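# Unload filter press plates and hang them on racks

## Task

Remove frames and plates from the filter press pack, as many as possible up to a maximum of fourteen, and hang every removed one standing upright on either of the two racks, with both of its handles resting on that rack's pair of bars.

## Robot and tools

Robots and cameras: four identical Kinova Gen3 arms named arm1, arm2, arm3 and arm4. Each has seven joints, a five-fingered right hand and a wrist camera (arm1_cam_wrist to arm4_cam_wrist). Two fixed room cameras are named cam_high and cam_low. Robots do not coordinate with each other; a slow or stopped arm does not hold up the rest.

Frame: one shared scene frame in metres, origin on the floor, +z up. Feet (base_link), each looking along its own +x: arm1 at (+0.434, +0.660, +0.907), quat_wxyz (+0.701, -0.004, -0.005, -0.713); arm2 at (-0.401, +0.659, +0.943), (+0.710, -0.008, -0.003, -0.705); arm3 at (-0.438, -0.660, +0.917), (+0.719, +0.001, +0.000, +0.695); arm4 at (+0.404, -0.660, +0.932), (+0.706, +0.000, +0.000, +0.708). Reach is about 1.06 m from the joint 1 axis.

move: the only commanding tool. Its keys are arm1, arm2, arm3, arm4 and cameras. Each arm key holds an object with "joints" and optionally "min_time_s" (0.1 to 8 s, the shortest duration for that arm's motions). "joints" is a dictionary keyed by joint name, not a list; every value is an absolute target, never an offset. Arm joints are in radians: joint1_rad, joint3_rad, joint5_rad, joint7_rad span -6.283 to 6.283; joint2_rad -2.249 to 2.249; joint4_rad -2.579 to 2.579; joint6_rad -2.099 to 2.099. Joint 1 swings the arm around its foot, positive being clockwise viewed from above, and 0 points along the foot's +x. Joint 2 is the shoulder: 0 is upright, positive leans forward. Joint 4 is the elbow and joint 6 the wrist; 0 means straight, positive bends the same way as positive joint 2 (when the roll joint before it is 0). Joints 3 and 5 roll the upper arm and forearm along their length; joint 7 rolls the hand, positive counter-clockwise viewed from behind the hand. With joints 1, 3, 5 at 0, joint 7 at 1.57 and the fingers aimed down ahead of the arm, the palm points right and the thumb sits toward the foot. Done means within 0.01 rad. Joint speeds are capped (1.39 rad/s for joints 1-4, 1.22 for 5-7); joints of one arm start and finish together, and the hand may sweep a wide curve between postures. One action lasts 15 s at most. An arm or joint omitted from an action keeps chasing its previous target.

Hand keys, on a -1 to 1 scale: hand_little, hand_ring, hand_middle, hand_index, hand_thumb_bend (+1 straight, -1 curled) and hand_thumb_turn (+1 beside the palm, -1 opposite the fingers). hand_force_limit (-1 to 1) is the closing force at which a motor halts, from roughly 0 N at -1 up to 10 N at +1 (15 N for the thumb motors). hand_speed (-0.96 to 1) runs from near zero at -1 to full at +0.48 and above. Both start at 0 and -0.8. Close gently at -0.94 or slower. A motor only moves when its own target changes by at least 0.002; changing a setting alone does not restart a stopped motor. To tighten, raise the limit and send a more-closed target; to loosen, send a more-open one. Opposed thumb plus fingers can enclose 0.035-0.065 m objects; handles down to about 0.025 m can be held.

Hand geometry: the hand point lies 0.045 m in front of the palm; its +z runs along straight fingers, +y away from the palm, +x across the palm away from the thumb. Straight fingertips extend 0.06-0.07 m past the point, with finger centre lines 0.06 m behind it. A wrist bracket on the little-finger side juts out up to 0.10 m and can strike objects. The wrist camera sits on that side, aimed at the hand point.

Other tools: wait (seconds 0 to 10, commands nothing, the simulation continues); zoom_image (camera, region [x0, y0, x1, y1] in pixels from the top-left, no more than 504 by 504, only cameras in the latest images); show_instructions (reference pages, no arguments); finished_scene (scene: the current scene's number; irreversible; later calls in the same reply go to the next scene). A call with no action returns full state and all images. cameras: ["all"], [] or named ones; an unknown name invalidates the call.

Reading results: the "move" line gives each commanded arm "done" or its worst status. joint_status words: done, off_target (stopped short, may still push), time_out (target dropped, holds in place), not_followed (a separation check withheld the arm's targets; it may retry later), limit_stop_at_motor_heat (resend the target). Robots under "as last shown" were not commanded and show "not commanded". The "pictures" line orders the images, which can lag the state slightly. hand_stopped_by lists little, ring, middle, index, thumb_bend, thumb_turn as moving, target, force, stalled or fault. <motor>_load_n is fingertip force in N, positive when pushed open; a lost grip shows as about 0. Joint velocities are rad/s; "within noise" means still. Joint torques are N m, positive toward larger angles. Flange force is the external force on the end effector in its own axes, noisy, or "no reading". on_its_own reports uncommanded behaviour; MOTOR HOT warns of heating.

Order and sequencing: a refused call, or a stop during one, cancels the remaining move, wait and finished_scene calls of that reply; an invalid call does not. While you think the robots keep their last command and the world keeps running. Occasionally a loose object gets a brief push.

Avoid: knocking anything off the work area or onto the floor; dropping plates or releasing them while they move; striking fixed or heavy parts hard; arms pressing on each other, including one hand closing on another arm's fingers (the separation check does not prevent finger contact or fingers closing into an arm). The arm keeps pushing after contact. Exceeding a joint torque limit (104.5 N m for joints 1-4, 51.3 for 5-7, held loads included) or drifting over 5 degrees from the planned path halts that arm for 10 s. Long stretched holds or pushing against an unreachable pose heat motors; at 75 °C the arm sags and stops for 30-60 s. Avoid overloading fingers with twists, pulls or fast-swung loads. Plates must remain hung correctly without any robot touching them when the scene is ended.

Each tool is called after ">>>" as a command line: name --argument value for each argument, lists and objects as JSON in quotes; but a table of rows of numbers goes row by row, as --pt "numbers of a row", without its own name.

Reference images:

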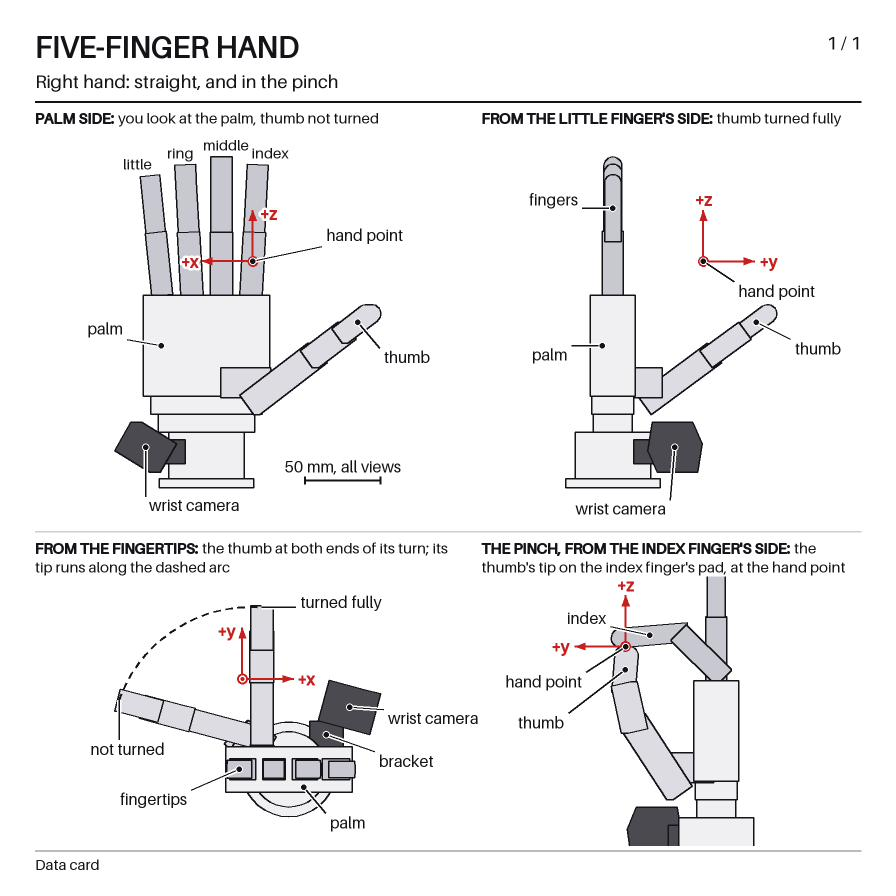

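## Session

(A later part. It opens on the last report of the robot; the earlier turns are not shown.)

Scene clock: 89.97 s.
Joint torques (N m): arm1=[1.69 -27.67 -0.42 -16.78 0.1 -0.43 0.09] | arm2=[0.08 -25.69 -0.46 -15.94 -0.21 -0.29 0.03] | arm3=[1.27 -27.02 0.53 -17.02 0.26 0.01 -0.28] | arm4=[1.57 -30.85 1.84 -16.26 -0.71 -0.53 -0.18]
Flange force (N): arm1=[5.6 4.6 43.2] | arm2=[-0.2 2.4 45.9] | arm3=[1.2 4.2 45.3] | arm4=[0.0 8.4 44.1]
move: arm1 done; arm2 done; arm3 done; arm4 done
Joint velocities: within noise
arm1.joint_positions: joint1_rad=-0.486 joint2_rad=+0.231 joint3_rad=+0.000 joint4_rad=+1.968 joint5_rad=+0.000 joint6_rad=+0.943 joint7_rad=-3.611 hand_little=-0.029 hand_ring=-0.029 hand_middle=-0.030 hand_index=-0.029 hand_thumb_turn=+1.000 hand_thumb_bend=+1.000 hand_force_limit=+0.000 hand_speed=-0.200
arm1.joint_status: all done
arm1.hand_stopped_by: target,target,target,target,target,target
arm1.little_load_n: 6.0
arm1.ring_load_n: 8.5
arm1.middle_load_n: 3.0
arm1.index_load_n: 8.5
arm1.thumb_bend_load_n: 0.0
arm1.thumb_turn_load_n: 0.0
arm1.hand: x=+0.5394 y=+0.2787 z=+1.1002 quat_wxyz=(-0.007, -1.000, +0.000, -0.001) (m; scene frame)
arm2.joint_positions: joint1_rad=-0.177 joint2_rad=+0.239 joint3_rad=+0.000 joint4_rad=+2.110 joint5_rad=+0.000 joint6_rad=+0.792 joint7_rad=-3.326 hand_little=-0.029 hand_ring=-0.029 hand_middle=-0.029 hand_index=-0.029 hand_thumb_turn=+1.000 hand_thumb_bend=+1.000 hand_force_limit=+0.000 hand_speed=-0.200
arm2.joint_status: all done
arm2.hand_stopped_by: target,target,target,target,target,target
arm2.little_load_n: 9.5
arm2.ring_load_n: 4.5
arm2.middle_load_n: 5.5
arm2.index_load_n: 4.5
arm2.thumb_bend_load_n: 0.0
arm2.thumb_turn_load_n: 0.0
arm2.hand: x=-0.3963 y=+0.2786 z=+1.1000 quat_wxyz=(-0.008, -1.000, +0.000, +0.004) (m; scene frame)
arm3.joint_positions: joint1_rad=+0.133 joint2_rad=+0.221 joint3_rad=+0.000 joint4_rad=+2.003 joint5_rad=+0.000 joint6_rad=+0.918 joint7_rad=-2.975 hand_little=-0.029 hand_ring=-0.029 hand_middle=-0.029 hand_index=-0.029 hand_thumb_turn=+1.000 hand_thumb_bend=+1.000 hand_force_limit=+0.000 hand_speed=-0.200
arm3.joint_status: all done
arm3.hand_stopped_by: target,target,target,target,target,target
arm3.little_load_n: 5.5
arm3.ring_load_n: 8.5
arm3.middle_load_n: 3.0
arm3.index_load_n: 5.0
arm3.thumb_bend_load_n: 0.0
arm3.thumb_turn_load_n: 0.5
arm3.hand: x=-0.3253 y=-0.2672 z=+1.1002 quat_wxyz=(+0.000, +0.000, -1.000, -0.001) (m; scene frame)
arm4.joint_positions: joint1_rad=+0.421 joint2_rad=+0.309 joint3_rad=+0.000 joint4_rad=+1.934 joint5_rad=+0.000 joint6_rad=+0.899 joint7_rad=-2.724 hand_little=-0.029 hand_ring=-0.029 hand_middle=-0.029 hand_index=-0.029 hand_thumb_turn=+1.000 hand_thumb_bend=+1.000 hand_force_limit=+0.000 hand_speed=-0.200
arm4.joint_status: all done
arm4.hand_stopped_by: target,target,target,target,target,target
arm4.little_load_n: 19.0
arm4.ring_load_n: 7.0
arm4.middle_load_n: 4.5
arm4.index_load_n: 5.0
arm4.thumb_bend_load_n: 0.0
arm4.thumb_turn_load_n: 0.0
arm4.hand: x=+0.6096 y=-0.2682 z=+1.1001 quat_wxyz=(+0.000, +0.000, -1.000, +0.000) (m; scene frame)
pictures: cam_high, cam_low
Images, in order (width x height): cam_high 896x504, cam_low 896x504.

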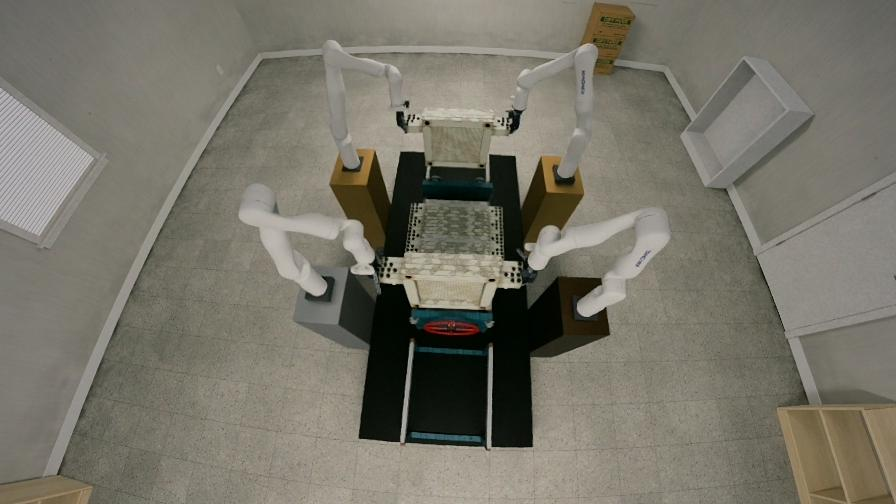

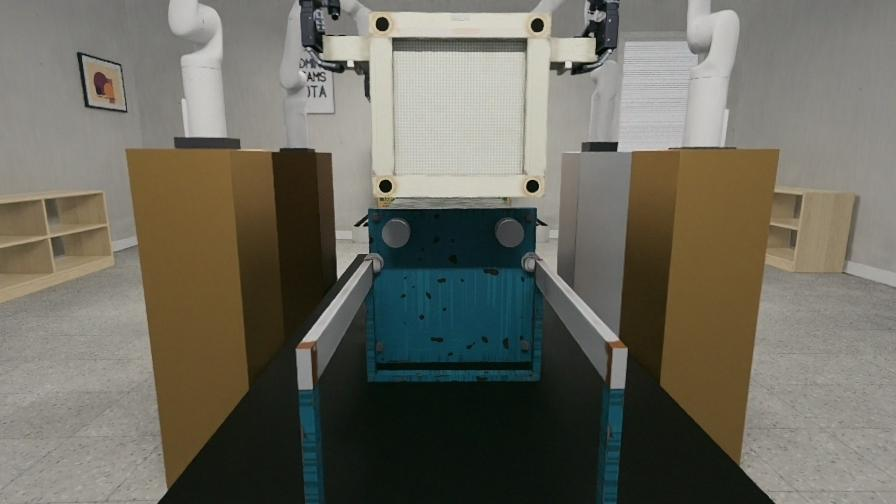

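>>> move --arm1 '{"joints":{"joint1_rad":-0.6563,"joint2_rad":0.3029,"joint4_rad":1.8653,"joint6_rad":0.9734,"joint7_rad":-3.781},"min_time_s":1.5}' --arm4 '{"joints":{"joint1_rad":0.5848,"joint2_rad":0.387,"joint4_rad":1.8112,"joint6_rad":0.9435,"joint7_rad":-2.5596},"min_time_s":1.5}' --arm2 '{"joints":{"joint1_rad":0.0615,"joint2_rad":0.2418,"joint4_rad":2.1089,"joint6_rad":0.7909,"joint7_rad":-3.0872},"min_time_s":1.5}' --arm3 '{"joints":{"joint1_rad":-0.0961,"joint2_rad":0.2006,"joint4_rad":2.0305,"joint6_rad":0.9105,"joint7_rad":-3.2038},"min_time_s":1.5}'

>>> move --arm1 '{"joints":{"joint1_rad":-0.6483,"joint2_rad":0.4257,"joint4_rad":1.9587,"joint6_rad":0.7572,"joint7_rad":-3.773},"min_time_s":1.5}' --arm4 '{"joints":{"joint1_rad":0.5915,"joint2_rad":0.496,"joint4_rad":1.9183,"joint6_rad":0.7272,"joint7_rad":-2.5529},"min_time_s":1.5}' --arm2 '{"joints":{"joint1_rad":0.2904,"joint2_rad":0.2793,"joint4_rad":2.0556,"joint6_rad":0.8067,"joint7_rad":-2.8583},"min_time_s":1.5}' --arm3 '{"joints":{"joint1_rad":-0.3231,"joint2_rad":0.2173,"joint4_rad":2.008,"joint6_rad":0.9163,"joint7_rad":-3.4308},"min_time_s":1.5}'

>>> move --arm1 '{"joints":{"joint1_rad":-0.6465,"joint2_rad":0.5723,"joint4_rad":2.0254,"joint6_rad":0.5439,"joint7_rad":-3.7712},"min_time_s":1.5}' --arm4 '{"joints":{"joint1_rad":0.5882,"joint2_rad":0.6437,"joint4_rad":1.9686,"joint6_rad":0.5292,"joint7_rad":-2.5563},"min_time_s":1.5}' --arm2 '{"joints":{"joint1_rad":0.4899,"joint2_rad":0.3457,"joint4_rad":1.9545,"joint6_rad":0.8414,"joint7_rad":-2.6588},"min_time_s":1.5}' --arm3 '{"joints":{"joint1_rad":-0.5262,"joint2_rad":0.2679,"joint4_rad":1.9369,"joint6_rad":0.9368,"joint7_rad":-3.6339},"min_time_s":1.5}' --cameras '["cam_high","cam_low"]'

>>> zoom_image --camera "cam_low" --region '[335, 220, 405, 280]'

>>> zoom_image --camera "cam_low" --region '[500, 220, 570, 280]'

Scene clock: 98.80 s.
Joint torques (N m): arm1=[1.87 -30.9 -0.29 -17.19 0.21 -0.41 0.11] | arm2=[0.55 -25.61 0.19 -15.49 -0.03 -0.04 0.02] | arm3=[0.65 -26.21 -0.19 -16.44 0 0.26 -0.26] | arm4=[1.92 -34.2 1.96 -16.92 -0.67 -0.49 -0.16]
Flange force (N): arm1=[7.0 3.8 43.6] | arm2=[0.9 3.1 45.8] | arm3=[0.2 5.3 45.3] | arm4=[-1.0 8.5 44.1]
move: arm1 done; arm2 done; arm3 done; arm4 done
Joint velocities: within noise
arm1.joint_positions: joint1_rad=-0.656 joint2_rad=+0.303 joint3_rad=+0.000 joint4_rad=+1.865 joint5_rad=+0.000 joint6_rad=+0.973 joint7_rad=-3.781 hand_little=-0.029 hand_ring=-0.029 hand_middle=-0.030 hand_index=-0.029 hand_thumb_turn=+1.000 hand_thumb_bend=+1.000 hand_force_limit=+0.000 hand_speed=-0.200
arm1.joint_status: all done
arm1.hand_stopped_by: target,target,target,target,target,target
arm1.little_load_n: 6.5
arm1.ring_load_n: 9.0
arm1.middle_load_n: 2.5
arm1.index_load_n: 8.0
arm1.thumb_bend_load_n: 0.0
arm1.thumb_turn_load_n: 0.0
arm1.hand: x=+0.6129 y=+0.2787 z=+1.1002 quat_wxyz=(-0.007, -1.000, +0.000, -0.001) (m; scene frame)
arm2.joint_positions: joint1_rad=+0.061 joint2_rad=+0.242 joint3_rad=+0.000 joint4_rad=+2.109 joint5_rad=+0.000 joint6_rad=+0.791 joint7_rad=-3.087 hand_little=-0.029 hand_ring=-0.029 hand_middle=-0.029 hand_index=-0.029 hand_thumb_turn=+1.000 hand_thumb_bend=+1.000 hand_force_limit=+0.000 hand_speed=-0.200
arm2.joint_status: all done
arm2.hand_stopped_by: target,target,target,target,target,target
arm2.little_load_n: 9.5
arm2.ring_load_n: 4.5
arm2.middle_load_n: 5.0
arm2.index_load_n: 5.0
arm2.thumb_bend_load_n: 0.0
arm2.thumb_turn_load_n: 0.0
arm2.hand: x=-0.4736 y=+0.2785 z=+1.1001 quat_wxyz=(-0.008, -1.000, +0.000, +0.004) (m; scene frame)
arm3.joint_positions: joint1_rad=-0.096 joint2_rad=+0.201 joint3_rad=+0.000 joint4_rad=+2.031 joint5_rad=+0.000 joint6_rad=+0.910 joint7_rad=-3.204 hand_little=-0.029 hand_ring=-0.029 hand_middle=-0.029 hand_index=-0.029 hand_thumb_turn=+1.000 hand_thumb_bend=+1.000 hand_force_limit=+0.000 hand_speed=-0.200
arm3.joint_status: all done
arm3.hand_stopped_by: target,target,target,target,target,target
arm3.little_load_n: 5.5
arm3.ring_load_n: 8.0
arm3.middle_load_n: 3.0
arm3.index_load_n: 4.5
arm3.thumb_bend_load_n: -0.5
arm3.thumb_turn_load_n: 0.0
arm3.hand: x=-0.4024 y=-0.2671 z=+1.1003 quat_wxyz=(+0.000, +0.000, -1.000, -0.001) (m; scene frame)
arm4.joint_positions: joint1_rad=+0.585 joint2_rad=+0.387 joint3_rad=+0.000 joint4_rad=+1.811 joint5_rad=+0.000 joint6_rad=+0.944 joint7_rad=-2.560 hand_little=-0.029 hand_ring=-0.029 hand_middle=-0.030 hand_index=-0.029 hand_thumb_turn=+1.000 hand_thumb_bend=+1.000 hand_force_limit=+0.000 hand_speed=-0.200
arm4.joint_status: all done
arm4.hand_stopped_by: target,target,target,target,target,target
arm4.little_load_n: 18.0
arm4.ring_load_n: 7.0
arm4.middle_load_n: 4.5
arm4.index_load_n: 5.0
arm4.thumb_bend_load_n: 0.0
arm4.thumb_turn_load_n: 0.0
arm4.hand: x=+0.6831 y=-0.2683 z=+1.1000 quat_wxyz=(+0.000, +0.000, -1.000, +0.000) (m; scene frame)
pictures: none

Scene clock: 100.60 s.
Joint torques (N m): arm1=[2.92 -33.04 1.51 -16.77 0.82 -2.04 0.04] | arm2=[0.57 -27.13 0.2 -16.24 -0.21 -0.53 -0.14] | arm3=[0.42 -26.93 -0.38 -17.05 0.36 0.02 -0.29] | arm4=[0.37 -35.52 0.25 -16.42 -1.42 -2.06 -0.16]
Flange force (N): arm1=[7.1 -2.1 44.9] | arm2=[0.2 2.1 44.6] | arm3=[0.3 4.1 45.5] | arm4=[-1.0 2.1 45.3]
move: arm1 done; arm2 done; arm3 done; arm4 done
Joint velocities: within noise
arm1.joint_positions: joint1_rad=-0.648 joint2_rad=+0.426 joint3_rad=+0.000 joint4_rad=+1.959 joint5_rad=+0.000 joint6_rad=+0.757 joint7_rad=-3.773 hand_little=-0.029 hand_ring=-0.029 hand_middle=-0.030 hand_index=-0.029 hand_thumb_turn=+1.000 hand_thumb_bend=+1.000 hand_force_limit=+0.000 hand_speed=-0.200
arm1.joint_status: all done
arm1.hand_stopped_by: target,target,target,target,target,target
arm1.little_load_n: 7.0
arm1.ring_load_n: 9.5
arm1.middle_load_n: 3.0
arm1.index_load_n: 7.5
arm1.thumb_bend_load_n: 0.0
arm1.thumb_turn_load_n: 0.0
arm1.hand: x=+0.6129 y=+0.2726 z=+1.0303 quat_wxyz=(-0.007, -1.000, +0.000, -0.001) (m; scene frame)
arm2.joint_positions: joint1_rad=+0.290 joint2_rad=+0.279 joint3_rad=+0.000 joint4_rad=+2.055 joint5_rad=+0.000 joint6_rad=+0.807 joint7_rad=-2.858 hand_little=-0.029 hand_ring=-0.029 hand_middle=-0.029 hand_index=-0.029 hand_thumb_turn=+1.000 hand_thumb_bend=+1.000 hand_force_limit=+0.000 hand_speed=-0.200
arm2.joint_status: all done
arm2.hand_stopped_by: target,target,target,target,target,target
arm2.little_load_n: 9.5
arm2.ring_load_n: 4.5
arm2.middle_load_n: 5.0
arm2.index_load_n: 4.5
arm2.thumb_bend_load_n: -0.5
arm2.thumb_turn_load_n: 0.0
arm2.hand: x=-0.5508 y=+0.2787 z=+1.1002 quat_wxyz=(-0.008, -1.000, +0.000, +0.004) (m; scene frame)
arm3.joint_positions: joint1_rad=-0.323 joint2_rad=+0.217 joint3_rad=+0.000 joint4_rad=+2.008 joint5_rad=+0.000 joint6_rad=+0.916 joint7_rad=-3.431 hand_little=-0.029 hand_ring=-0.029 hand_middle=-0.029 hand_index=-0.029 hand_thumb_turn=+1.000 hand_thumb_bend=+1.000 hand_force_limit=+0.000 hand_speed=-0.200
arm3.joint_status: all done
arm3.hand_stopped_by: target,target,target,target,target,target
arm3.little_load_n: 5.5
arm3.ring_load_n: 9.0
arm3.middle_load_n: 2.5
arm3.index_load_n: 4.5
arm3.thumb_bend_load_n: 0.0
arm3.thumb_turn_load_n: 0.0
arm3.hand: x=-0.4798 y=-0.2670 z=+1.1004 quat_wxyz=(+0.000, +0.000, -1.000, -0.001) (m; scene frame)
arm4.joint_positions: joint1_rad=+0.591 joint2_rad=+0.496 joint3_rad=+0.000 joint4_rad=+1.918 joint5_rad=+0.000 joint6_rad=+0.727 joint7_rad=-2.553 hand_little=-0.029 hand_ring=-0.029 hand_middle=-0.029 hand_index=-0.029 hand_thumb_turn=+1.000 hand_thumb_bend=+1.000 hand_force_limit=+0.000 hand_speed=-0.200
arm4.joint_status: all done
arm4.hand_stopped_by: target,target,target,target,target,target
arm4.little_load_n: 18.0
arm4.ring_load_n: 7.5
arm4.middle_load_n: 5.5
arm4.index_load_n: 5.5
arm4.thumb_bend_load_n: 0.0
arm4.thumb_turn_load_n: 0.0
arm4.hand: x=+0.6832 y=-0.2732 z=+1.0301 quat_wxyz=(+0.000, +0.000, -1.000, +0.000) (m; scene frame)
pictures: none

Scene clock: 102.40 s.
Joint torques (N m): arm1=[5.54 -36.35 4.91 -17.93 1.61 -4.85 0.01] | arm2=[0.6 -30.17 0.37 -17.05 -0.4 -0.36 -0.04] | arm3=[0.35 -28.85 -0.29 -17.49 0.27 0.03 -0.21] | arm4=[-2.37 -39.07 -2.64 -18.07 -2.18 -4.66 -0.12]
Flange force (N): arm1=[8.6 -12.9 45.4] | arm2=[0.7 1.6 45.8] | arm3=[1.0 2.9 45.4] | arm4=[-1.1 -9.1 46.6]
move: arm1 done; arm2 done; arm3 done; arm4 done
Joint velocities: within noise
arm1.joint_positions: joint1_rad=-0.646 joint2_rad=+0.572 joint3_rad=+0.000 joint4_rad=+2.025 joint5_rad=+0.000 joint6_rad=+0.544 joint7_rad=-3.771 hand_little=-0.029 hand_ring=-0.029 hand_middle=-0.030 hand_index=-0.029 hand_thumb_turn=+1.000 hand_thumb_bend=+1.000 hand_force_limit=+0.000 hand_speed=-0.200
arm1.joint_status: all done
arm1.hand_stopped_by: target,target,target,target,target,target
arm1.little_load_n: 7.0
arm1.ring_load_n: 10.0
arm1.middle_load_n: 3.0
arm1.index_load_n: 9.5
arm1.thumb_bend_load_n: 0.0
arm1.thumb_turn_load_n: 0.0
arm1.hand: x=+0.6129 y=+0.2706 z=+0.9603 quat_wxyz=(-0.007, -1.000, +0.000, -0.001) (m; scene frame)
arm2.joint_positions: joint1_rad=+0.490 joint2_rad=+0.346 joint3_rad=+0.000 joint4_rad=+1.954 joint5_rad=+0.000 joint6_rad=+0.841 joint7_rad=-2.659 hand_little=-0.029 hand_ring=-0.029 hand_middle=-0.029 hand_index=-0.029 hand_thumb_turn=+1.000 hand_thumb_bend=+1.000 hand_force_limit=+0.000 hand_speed=-0.200
arm2.joint_status: all done
arm2.hand_stopped_by: target,target,target,target,target,target
arm2.little_load_n: 9.5
arm2.ring_load_n: 4.5
arm2.middle_load_n: 4.5
arm2.index_load_n: 4.5
arm2.thumb_bend_load_n: 0.0
arm2.thumb_turn_load_n: 0.0
arm2.hand: x=-0.6281 y=+0.2788 z=+1.1002 quat_wxyz=(-0.008, -1.000, +0.000, +0.004) (m; scene frame)
arm3.joint_positions: joint1_rad=-0.526 joint2_rad=+0.268 joint3_rad=+0.000 joint4_rad=+1.937 joint5_rad=+0.000 joint6_rad=+0.937 joint7_rad=-3.634 hand_little=-0.029 hand_ring=-0.029 hand_middle=-0.029 hand_index=-0.029 hand_thumb_turn=+1.000 hand_thumb_bend=+1.000 hand_force_limit=+0.000 hand_speed=-0.200
arm3.joint_status: all done
arm3.hand_stopped_by: target,target,target,target,target,target
arm3.little_load_n: 5.5
arm3.ring_load_n: 9.0
arm3.middle_load_n: 3.0
arm3.index_load_n: 5.0
arm3.thumb_bend_load_n: 0.0
arm3.thumb_turn_load_n: 0.0
arm3.hand: x=-0.5570 y=-0.2670 z=+1.1004 quat_wxyz=(+0.000, +0.000, -1.000, -0.001) (m; scene frame)
arm4.joint_positions: joint1_rad=+0.588 joint2_rad=+0.644 joint3_rad=+0.000 joint4_rad=+1.969 joint5_rad=+0.000 joint6_rad=+0.529 joint7_rad=-2.556 hand_little=-0.029 hand_ring=-0.029 hand_middle=-0.029 hand_index=-0.029 hand_thumb_turn=+1.000 hand_thumb_bend=+1.000 hand_force_limit=+0.000 hand_speed=-0.200
arm4.joint_status: all done
arm4.hand_stopped_by: target,target,target,target,target,target
arm4.little_load_n: 19.5
arm4.ring_load_n: 7.5
arm4.middle_load_n: 4.5
arm4.index_load_n: 6.0
arm4.thumb_bend_load_n: 0.0
arm4.thumb_turn_load_n: 0.0
arm4.hand: x=+0.6832 y=-0.2707 z=+0.9601 quat_wxyz=(+0.000, +0.000, -1.000, +0.000) (m; scene frame)
pictures: cam_high, cam_low
Images, in order (width x height): cam_high 896x504, cam_low 896x504.

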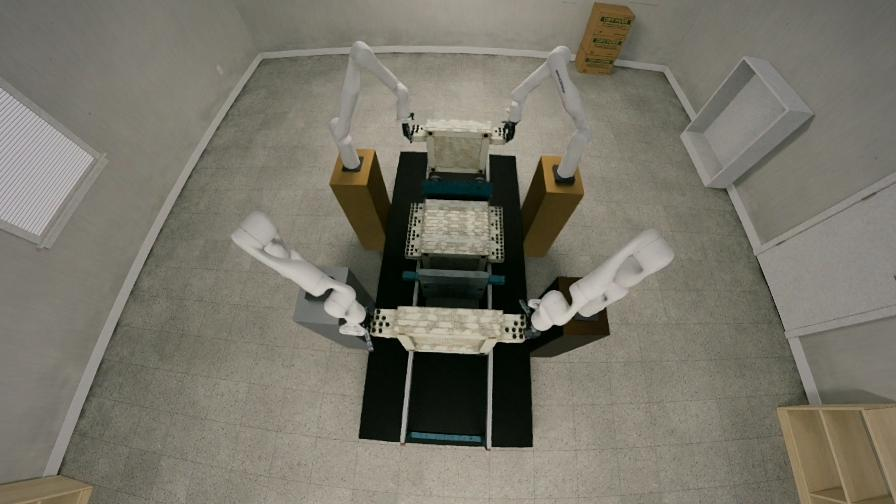

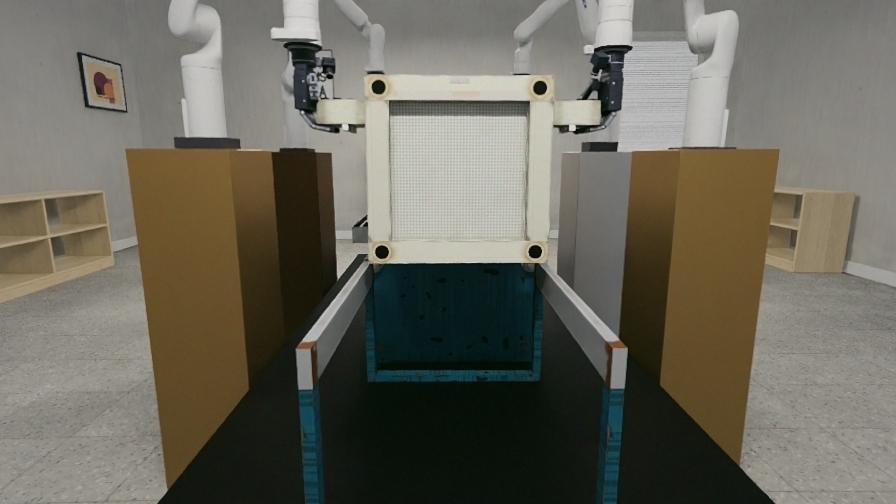

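Scaled by 7.200 from the camera's 896x504 image, which has a finer 1280x720 frame.

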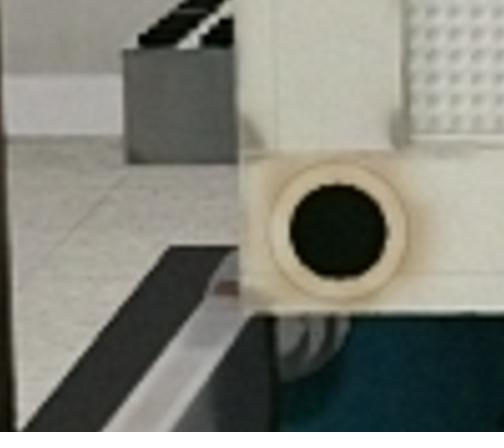

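Scaled by 7.200 from the camera's 896x504 image, which has a finer 1280x720 frame.

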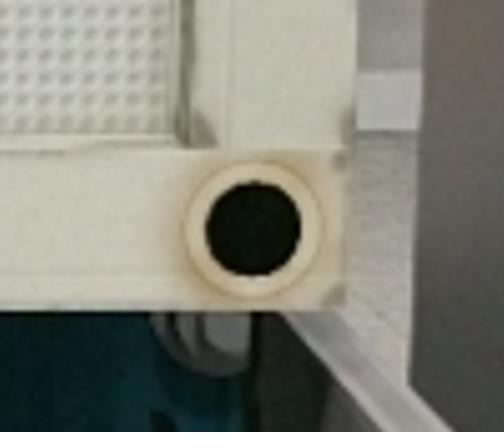

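>>> move --arm1 '{"joints":{"joint1_rad":-0.6334,"joint2_rad":0.6053,"joint4_rad":2.0072,"joint6_rad":0.5291,"joint7_rad":-3.7581},"min_time_s":1.2}' --arm4 '{"joints":{"joint1_rad":0.5997,"joint2_rad":0.6578,"joint4_rad":1.9964,"joint6_rad":0.4874,"joint7_rad":-2.5447},"min_time_s":1.2}' --arm2 '{"joints":{"joint1_rad":0.6535,"joint2_rad":0.4335,"joint4_rad":1.8106,"joint6_rad":0.8976,"joint7_rad":-2.4952},"min_time_s":1.5}' --arm3 '{"joints":{"joint1_rad":-0.6951,"joint2_rad":0.3457,"joint4_rad":1.8207,"joint6_rad":0.9752,"joint7_rad":-3.8028},"min_time_s":1.5}' --cameras '["cam_high","cam_low","arm2_cam_wrist","arm3_cam_wrist"]'

>>> zoom_image --camera "cam_low" --region '[335, 220, 405, 280]'

>>> zoom_image --camera "cam_low" --region '[500, 220, 570, 280]'

>>> zoom_image --camera "cam_high" --region '[370, 300, 530, 460]'

Scene clock: 107.00 s.
Joint torques (N m): arm1=[5.86 -37.92 5.36 -19.09 1.72 -5.66 -0.03] | arm2=[1.42 -33.85 0.98 -17.84 -0.05 -0.48 0.03] | arm3=[-0.61 -31.82 -1.13 -18.2 -0.13 -0.04 -0.24] | arm4=[-2.91 -39.38 -3.34 -18.5 -2.25 -5.27 -0.13]
Flange force (N): arm1=[8.1 -14.9 45.7] | arm2=[2.2 2.8 45.0] | arm3=[-1.0 3.1 45.0] | arm4=[-0.9 -11.5 47.0]
move: arm1 done; arm2 done; arm3 done; arm4 done
Joint velocities: within noise
arm1.joint_positions: joint1_rad=-0.633 joint2_rad=+0.605 joint3_rad=+0.000 joint4_rad=+2.007 joint5_rad=+0.000 joint6_rad=+0.529 joint7_rad=-3.758 hand_little=-0.029 hand_ring=-0.029 hand_middle=-0.030 hand_index=-0.029 hand_thumb_turn=+1.000 hand_thumb_bend=+1.000 hand_force_limit=+0.000 hand_speed=-0.200
arm1.joint_status: all done
arm1.hand_stopped_by: target,target,target,target,target,target
arm1.little_load_n: 7.0
arm1.ring_load_n: 10.0
arm1.middle_load_n: 3.0
arm1.index_load_n: 9.0
arm1.thumb_bend_load_n: 0.0
arm1.thumb_turn_load_n: 0.0
arm1.hand: x=+0.6130 y=+0.2616 z=+0.9503 quat_wxyz=(-0.007, -1.000, +0.000, -0.001) (m; scene frame)
arm2.joint_positions: joint1_rad=+0.653 joint2_rad=+0.434 joint3_rad=+0.000 joint4_rad=+1.811 joint5_rad=+0.000 joint6_rad=+0.898 joint7_rad=-2.495 hand_little=-0.029 hand_ring=-0.029 hand_middle=-0.029 hand_index=-0.029 hand_thumb_turn=+1.000 hand_thumb_bend=+1.000 hand_force_limit=+0.000 hand_speed=-0.200
arm2.joint_status: all done
arm2.hand_stopped_by: target,target,target,target,target,target
arm2.little_load_n: 9.0
arm2.ring_load_n: 4.0
arm2.middle_load_n: 4.5
arm2.index_load_n: 4.5
arm2.thumb_bend_load_n: -0.5
arm2.thumb_turn_load_n: 0.0
arm2.hand: x=-0.7053 y=+0.2788 z=+1.1002 quat_wxyz=(-0.008, -1.000, +0.000, +0.004) (m; scene frame)
arm3.joint_positions: joint1_rad=-0.695 joint2_rad=+0.346 joint3_rad=+0.000 joint4_rad=+1.821 joint5_rad=+0.000 joint6_rad=+0.975 joint7_rad=-3.803 hand_little=-0.029 hand_ring=-0.029 hand_middle=-0.029 hand_index=-0.029 hand_thumb_turn=+1.000 hand_thumb_bend=+1.000 hand_force_limit=+0.000 hand_speed=-0.200
arm3.joint_status: all done
arm3.hand_stopped_by: target,target,target,target,target,target
arm3.little_load_n: 6.0
arm3.ring_load_n: 9.0
arm3.middle_load_n: 3.0
arm3.index_load_n: 4.5
arm3.thumb_bend_load_n: 0.0
arm3.thumb_turn_load_n: 0.0
arm3.hand: x=-0.6342 y=-0.2669 z=+1.1005 quat_wxyz=(+0.000, +0.000, -1.000, -0.001) (m; scene frame)
arm4.joint_positions: joint1_rad=+0.600 joint2_rad=+0.658 joint3_rad=+0.000 joint4_rad=+1.996 joint5_rad=+0.000 joint6_rad=+0.487 joint7_rad=-2.545 hand_little=-0.029 hand_ring=-0.029 hand_middle=-0.029 hand_index=-0.029 hand_thumb_turn=+1.000 hand_thumb_bend=+1.000 hand_force_limit=+0.000 hand_speed=-0.200
arm4.joint_status: all done
arm4.hand_stopped_by: target,target,target,target,target,target
arm4.little_load_n: 17.5
arm4.ring_load_n: 7.5
arm4.middle_load_n: 5.0
arm4.index_load_n: 6.0
arm4.thumb_bend_load_n: 0.0
arm4.thumb_turn_load_n: 0.0
arm4.hand: x=+0.6832 y=-0.2792 z=+0.9501 quat_wxyz=(+0.000, +0.000, -1.000, +0.000) (m; scene frame)
pictures: arm2_cam_wrist, arm3_cam_wrist, cam_high, cam_low
Images, in order (width x height): arm2_cam_wrist 672x504, arm3_cam_wrist 672x504, cam_high 896x504, cam_low 896x504.

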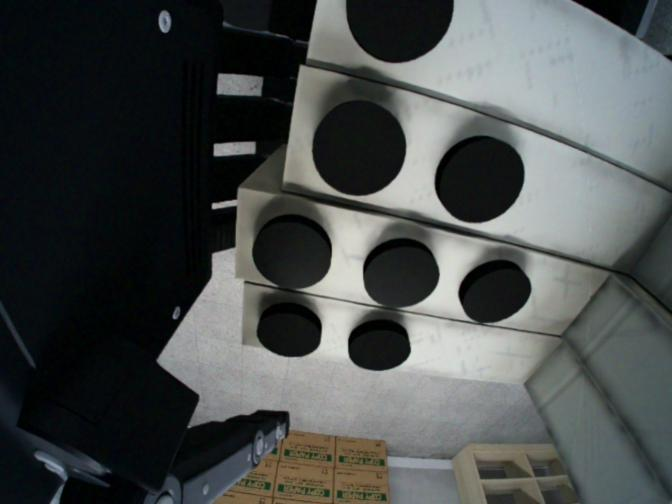

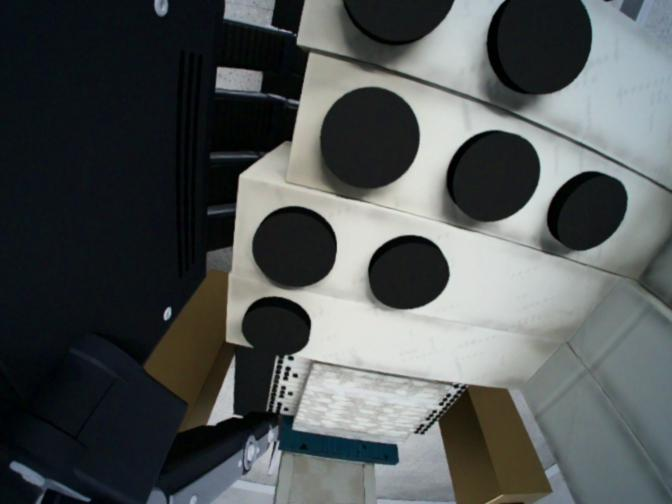

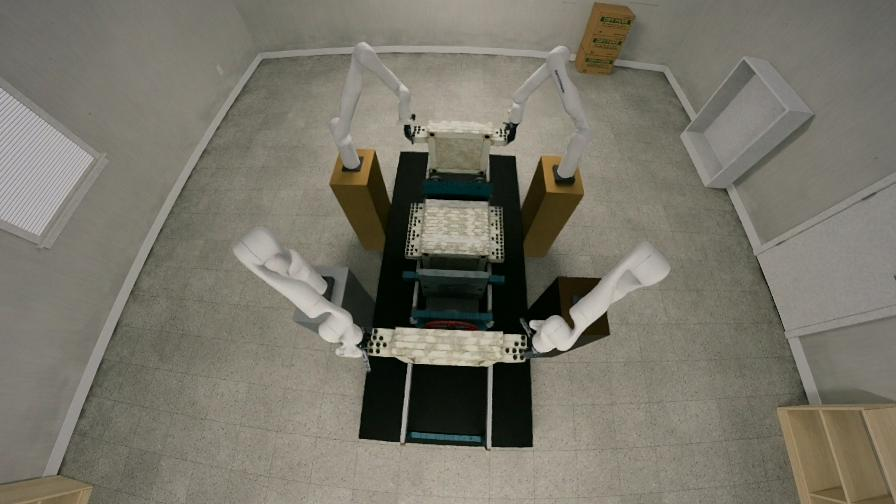

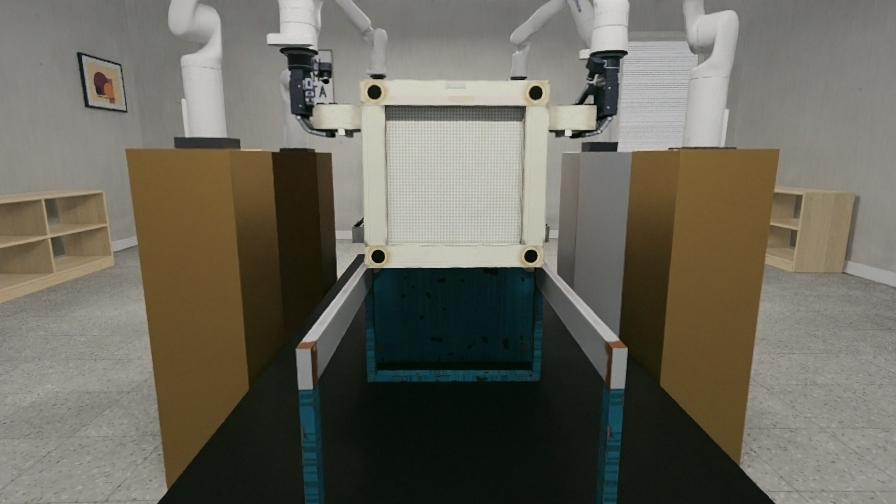

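Scaled by 7.200 from the camera's 896x504 image, which has a finer 1280x720 frame.

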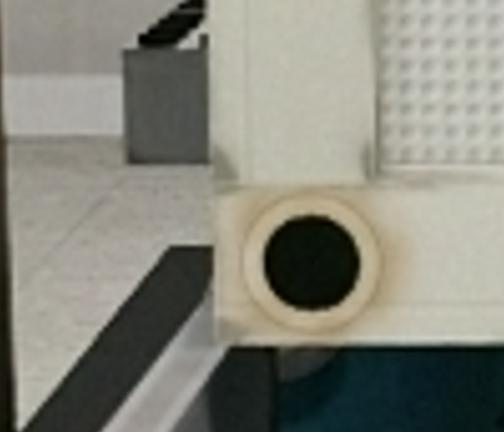

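Scaled by 7.200 from the camera's 896x504 image, which has a finer 1280x720 frame.

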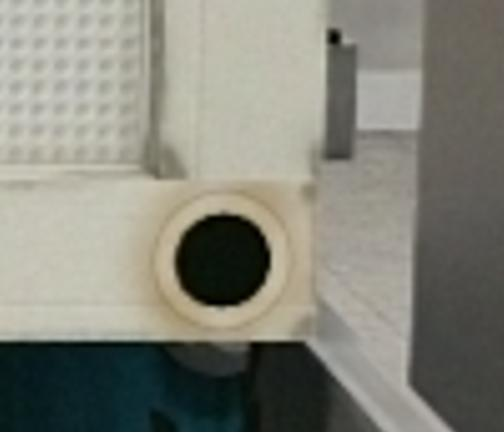

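Scaled by 3.150 from the camera's 896x504 image, which has a finer 1280x720 frame.

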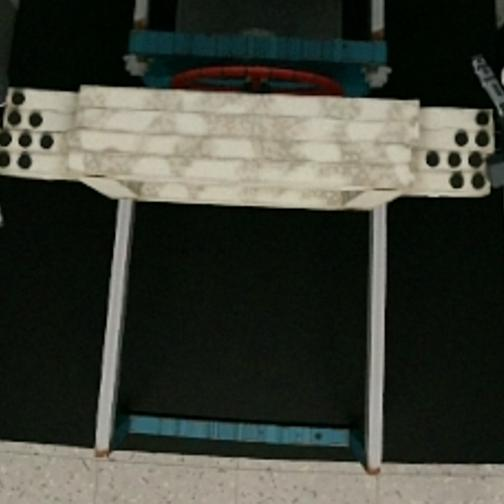

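>>> zoom_image --camera "cam_low" --region '[352, 256, 380, 284]'

>>> zoom_image --camera "cam_low" --region '[532, 256, 560, 284]'

>>> zoom_image --camera "cam_high" --region '[390, 340, 420, 380]'

>>> zoom_image --camera "cam_high" --region '[480, 340, 510, 380]'

Scaled by 18.000 from the camera's 896x504 image, which has a finer 1280x720 frame.

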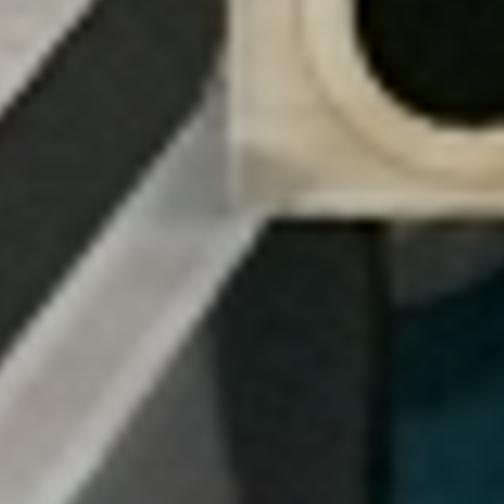

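Scaled by 18.000 from the camera's 896x504 image, which has a finer 1280x720 frame.

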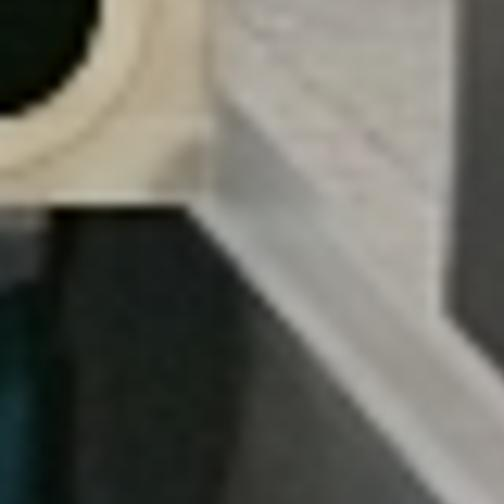

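Scaled by 12.600 from the camera's 896x504 image, which has a finer 1280x720 frame.

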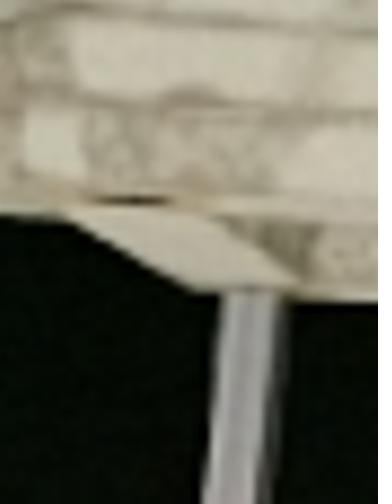

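Scaled by 12.600 from the camera's 896x504 image, which has a finer 1280x720 frame.

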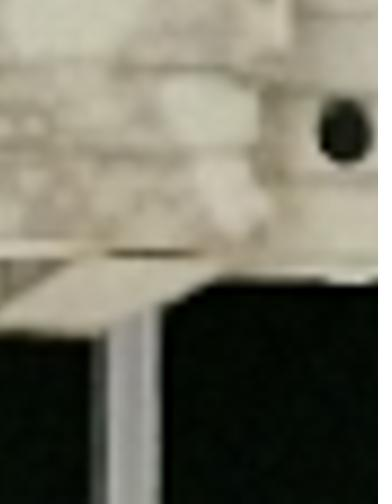

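>>> move --arm1 '{"joints":{"joint1_rad":-0.6366,"joint2_rad":0.8219,"joint4_rad":2.0365,"joint6_rad":0.2832,"joint7_rad":-3.7613},"min_time_s":1.8}' --arm4 '{"joints":{"joint1_rad":0.5981,"joint2_rad":0.8779,"joint4_rad":2.0008,"joint6_rad":0.2629,"joint7_rad":-2.5463},"min_time_s":1.8}' --arm2 '{"joints":{"joint1_rad":0.6671,"joint2_rad":0.5418,"joint4_rad":1.9203,"joint6_rad":0.6795,"joint7_rad":-2.4816},"min_time_s":1.5}' --arm3 '{"joints":{"joint1_rad":-0.6761,"joint2_rad":0.4774,"joint4_rad":1.8876,"joint6_rad":0.7766,"joint7_rad":-3.7838},"min_time_s":1.5}' --cameras '["cam_low"]'

>>> move --arm1 '{"joints":{"joint1_rad":-0.6382,"joint2_rad":1.0806,"joint4_rad":1.9857,"joint6_rad":0.0753,"joint7_rad":-3.7629},"min_time_s":1.6}' --arm4 '{"joints":{"joint1_rad":0.5981,"joint2_rad":1.1324,"joint4_rad":1.9313,"joint6_rad":0.0778,"joint7_rad":-2.5463},"min_time_s":1.6}' --arm2 '{"joints":{"joint1_rad":0.6722,"joint2_rad":0.6869,"joint4_rad":1.9779,"joint6_rad":0.4768,"joint7_rad":-2.4765},"min_time_s":1.5}' --arm3 '{"joints":{"joint1_rad":-0.6694,"joint2_rad":0.6209,"joint4_rad":1.9394,"joint6_rad":0.5813,"joint7_rad":-3.7771},"min_time_s":1.5}' --cameras '["cam_high","cam_low","arm2_cam_wrist","arm3_cam_wrist"]'

>>> zoom_image --camera "cam_high" --region '[370, 300, 530, 460]'

>>> zoom_image --camera "cam_high" --region '[390, 330, 430, 380]'

>>> zoom_image --camera "cam_high" --region '[470, 330, 510, 380]'

Scene clock: 115.33 s.
Joint torques (N m): arm1=[1.67 -34.78 0.41 -4.63 -0.15 -0.39 0.12] | arm2=[-4.08 -36.97 -5.22 -22.69 -2.75 -4.99 0.1] | arm3=[4.03 -35.7 4.54 -23.47 2.86 -5.08 -0.28] | arm4=[2.19 -35.88 2.16 -4.55 -0.37 -0.18 -0.15]
Flange force (N): arm1=[7.5 3.6 46.8] | arm2=[2.0 -16.5 45.4] | arm3=[-0.2 -16.6 43.7] | arm4=[0.8 6.8 46.7]
move: arm1 done; arm2 done; arm3 done; arm4 done
Joint velocities: within noise
arm1.joint_positions: joint1_rad=-0.637 joint2_rad=+0.822 joint3_rad=+0.000 joint4_rad=+2.037 joint5_rad=+0.000 joint6_rad=+0.283 joint7_rad=-3.761 hand_little=-0.029 hand_ring=-0.029 hand_middle=-0.030 hand_index=-0.029 hand_thumb_turn=+1.000 hand_thumb_bend=+1.000 hand_force_limit=+0.000 hand_speed=-0.200
arm1.joint_status: all done
arm1.hand_stopped_by: target,target,target,target,target,target
arm1.little_load_n: 4.5
arm1.ring_load_n: 8.5
arm1.middle_load_n: 2.5
arm1.index_load_n: 8.0
arm1.thumb_bend_load_n: 0.0
arm1.thumb_turn_load_n: 0.0
arm1.hand: x=+0.6130 y=+0.2627 z=+0.8603 quat_wxyz=(-0.007, -1.000, +0.000, -0.001) (m; scene frame)
arm2.joint_positions: joint1_rad=+0.667 joint2_rad=+0.542 joint3_rad=+0.000 joint4_rad=+1.920 joint5_rad=+0.000 joint6_rad=+0.680 joint7_rad=-2.482 hand_little=-0.029 hand_ring=-0.029 hand_middle=-0.029 hand_index=-0.029 hand_thumb_turn=+1.000 hand_thumb_bend=+1.000 hand_force_limit=+0.000 hand_speed=-0.200
arm2.joint_status: all done
arm2.hand_stopped_by: target,target,target,target,target,target
arm2.little_load_n: 10.5
arm2.ring_load_n: 5.0
arm2.middle_load_n: 5.5
arm2.index_load_n: 5.0
arm2.thumb_bend_load_n: 0.0
arm2.thumb_turn_load_n: 0.0
arm2.hand: x=-0.7054 y=+0.2878 z=+1.0303 quat_wxyz=(-0.008, -1.000, +0.000, +0.004) (m; scene frame)
arm3.joint_positions: joint1_rad=-0.676 joint2_rad=+0.477 joint3_rad=+0.000 joint4_rad=+1.888 joint5_rad=+0.000 joint6_rad=+0.777 joint7_rad=-3.784 hand_little=-0.029 hand_ring=-0.029 hand_middle=-0.029 hand_index=-0.029 hand_thumb_turn=+1.000 hand_thumb_bend=+1.000 hand_force_limit=+0.000 hand_speed=-0.200
arm3.joint_status: all done
arm3.hand_stopped_by: target,target,target,target,target,target
arm3.little_load_n: 6.5
arm3.ring_load_n: 10.5
arm3.middle_load_n: 3.5
arm3.index_load_n: 5.5
arm3.thumb_bend_load_n: 0.0
arm3.thumb_turn_load_n: 0.0
arm3.hand: x=-0.6345 y=-0.2539 z=+1.0305 quat_wxyz=(+0.000, +0.000, -1.000, -0.001) (m; scene frame)
arm4.joint_positions: joint1_rad=+0.598 joint2_rad=+0.878 joint3_rad=+0.000 joint4_rad=+2.001 joint5_rad=+0.000 joint6_rad=+0.263 joint7_rad=-2.546 hand_little=-0.029 hand_ring=-0.029 hand_middle=-0.029 hand_index=-0.029 hand_thumb_turn=+1.000 hand_thumb_bend=+1.000 hand_force_limit=+0.000 hand_speed=-0.200
arm4.joint_status: all done
arm4.hand_stopped_by: target,target,target,target,target,target
arm4.little_load_n: 15.5
arm4.ring_load_n: 5.0
arm4.middle_load_n: 3.5
arm4.index_load_n: 5.0
arm4.thumb_bend_load_n: 0.0
arm4.thumb_turn_load_n: 0.0
arm4.hand: x=+0.6831 y=-0.2780 z=+0.8601 quat_wxyz=(+0.000, +0.000, -1.000, +0.000) (m; scene frame)
pictures: cam_low
Images, in order (width x height): cam_low 896x504.

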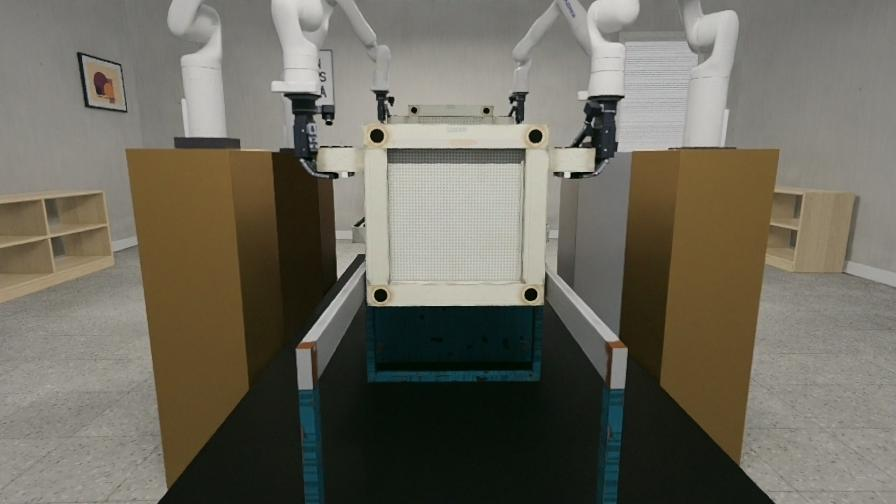

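Scene clock: 117.27 s.
Joint torques (N m): arm1=[1.6 -35.81 0.6 -0.34 -0.24 -0.2 0.05] | arm2=[-2.29 -37.12 -3.38 -16.42 -1.35 -3.35 0.11] | arm3=[2.63 -36.6 3.18 -17.54 1.45 -3.45 -0.31] | arm4=[2.07 -36.83 2.23 -0.73 -0.27 -0.21 -0.14]
Flange force (N): arm1=[5.9 2.5 48.2] | arm2=[2.6 -10.3 44.9] | arm3=[0.3 -10.1 43.4] | arm4=[1.3 5.8 47.1]
move: arm1 done; arm2 done; arm3 done; arm4 done
Joint velocities: within noise
arm1.joint_positions: joint1_rad=-0.638 joint2_rad=+1.081 joint3_rad=+0.000 joint4_rad=+1.986 joint5_rad=+0.000 joint6_rad=+0.075 joint7_rad=-3.763 hand_little=-0.029 hand_ring=-0.029 hand_middle=-0.030 hand_index=-0.029 hand_thumb_turn=+1.000 hand_thumb_bend=+1.000 hand_force_limit=+0.000 hand_speed=-0.200
arm1.joint_status: all done
arm1.hand_stopped_by: target,target,target,target,target,target
arm1.little_load_n: 4.5
arm1.ring_load_n: 8.0
arm1.middle_load_n: 2.5
arm1.index_load_n: 8.5
arm1.thumb_bend_load_n: 0.0
arm1.thumb_turn_load_n: 0.0
arm1.hand: x=+0.6130 y=+0.2626 z=+0.7603 quat_wxyz=(-0.007, -1.000, +0.000, -0.001) (m; scene frame)
arm2.joint_positions: joint1_rad=+0.672 joint2_rad=+0.687 joint3_rad=+0.000 joint4_rad=+1.978 joint5_rad=+0.000 joint6_rad=+0.477 joint7_rad=-2.476 hand_little=-0.029 hand_ring=-0.029 hand_middle=-0.029 hand_index=-0.029 hand_thumb_turn=+1.000 hand_thumb_bend=+1.000 hand_force_limit=+0.000 hand_speed=-0.200
arm2.joint_status: all done
arm2.hand_stopped_by: target,target,target,target,target,target
arm2.little_load_n: 9.0
arm2.ring_load_n: 4.5
arm2.middle_load_n: 5.0
arm2.index_load_n: 5.0
arm2.thumb_bend_load_n: -0.5
arm2.thumb_turn_load_n: 0.0
arm2.hand: x=-0.7054 y=+0.2908 z=+0.9603 quat_wxyz=(-0.008, -1.000, +0.000, +0.004) (m; scene frame)
arm3.joint_positions: joint1_rad=-0.669 joint2_rad=+0.621 joint3_rad=+0.000 joint4_rad=+1.939 joint5_rad=+0.000 joint6_rad=+0.581 joint7_rad=-3.777 hand_little=-0.029 hand_ring=-0.029 hand_middle=-0.029 hand_index=-0.029 hand_thumb_turn=+1.000 hand_thumb_bend=+1.000 hand_force_limit=+0.000 hand_speed=-0.200
arm3.joint_status: all done
arm3.hand_stopped_by: target,target,target,target,target,target
arm3.little_load_n: 6.0
arm3.ring_load_n: 9.5
arm3.middle_load_n: 3.0
arm3.index_load_n: 5.0
arm3.thumb_bend_load_n: 0.0
arm3.thumb_turn_load_n: 0.0
arm3.hand: x=-0.6344 y=-0.2492 z=+0.9605 quat_wxyz=(+0.000, +0.000, -1.000, -0.001) (m; scene frame)
arm4.joint_positions: joint1_rad=+0.598 joint2_rad=+1.132 joint3_rad=+0.000 joint4_rad=+1.931 joint5_rad=+0.000 joint6_rad=+0.078 joint7_rad=-2.546 hand_little=-0.029 hand_ring=-0.029 hand_middle=-0.029 hand_index=-0.029 hand_thumb_turn=+1.000 hand_thumb_bend=+1.000 hand_force_limit=+0.000 hand_speed=-0.200
arm4.joint_status: all done
arm4.hand_stopped_by: target,target,target,target,target,target
arm4.little_load_n: 14.5
arm4.ring_load_n: 5.5
arm4.middle_load_n: 3.5
arm4.index_load_n: 5.0
arm4.thumb_bend_load_n: 0.0
arm4.thumb_turn_load_n: 0.0
arm4.hand: x=+0.6832 y=-0.2779 z=+0.7601 quat_wxyz=(+0.000, +0.000, -1.000, +0.000) (m; scene frame)
pictures: arm2_cam_wrist, arm3_cam_wrist, cam_high, cam_low
Images, in order (width x height): arm2_cam_wrist 672x504, arm3_cam_wrist 672x504, cam_high 896x504, cam_low 896x504.

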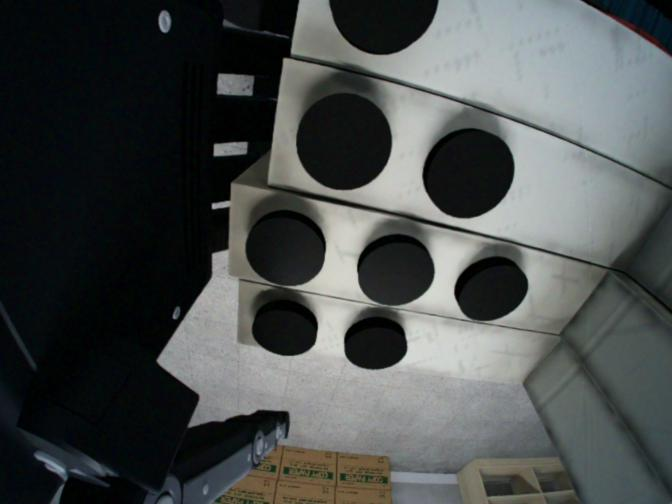

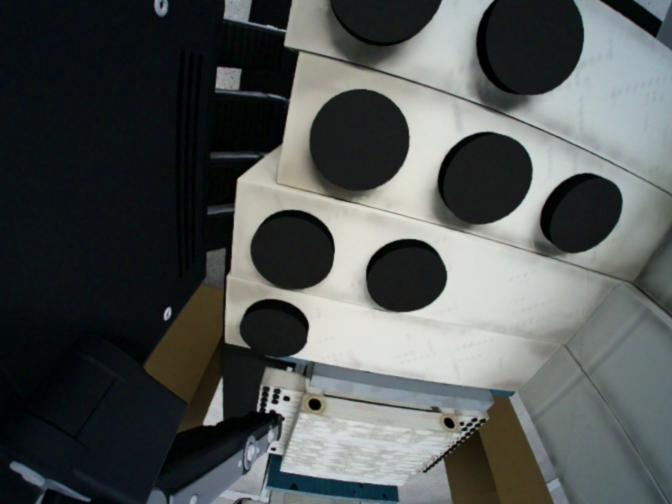

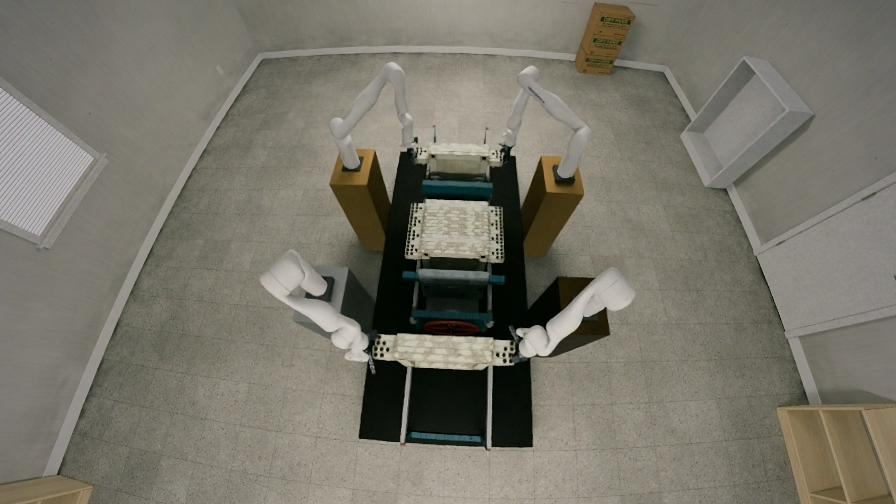

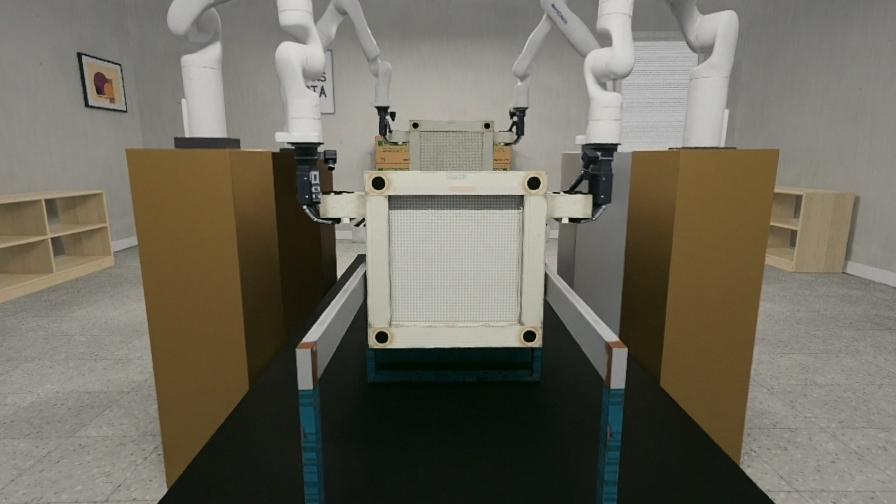

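Scaled by 3.150 from the camera's 896x504 image, which has a finer 1280x720 frame.

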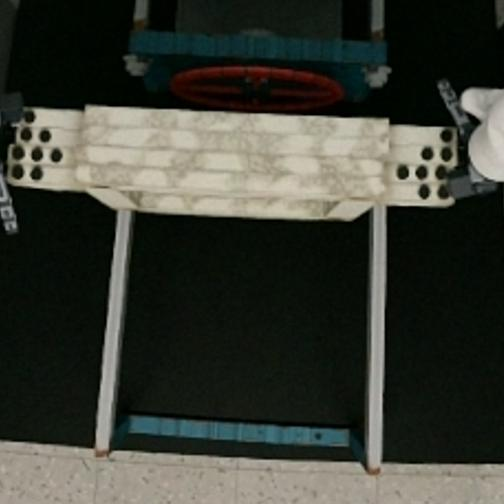

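Scaled by 10.080 from the camera's 896x504 image, which has a finer 1280x720 frame.

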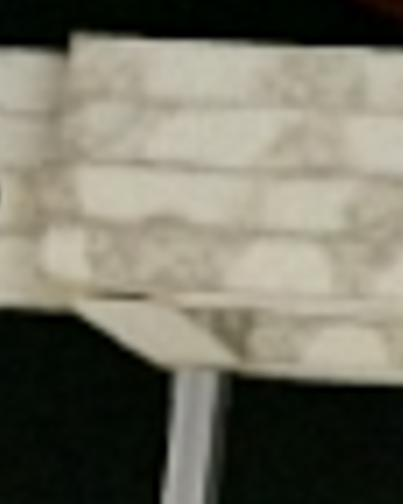

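Scaled by 10.080 from the camera's 896x504 image, which has a finer 1280x720 frame.

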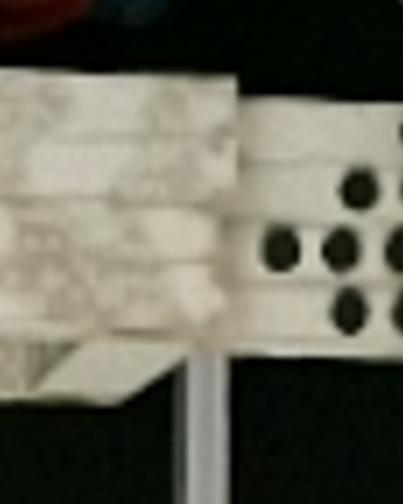

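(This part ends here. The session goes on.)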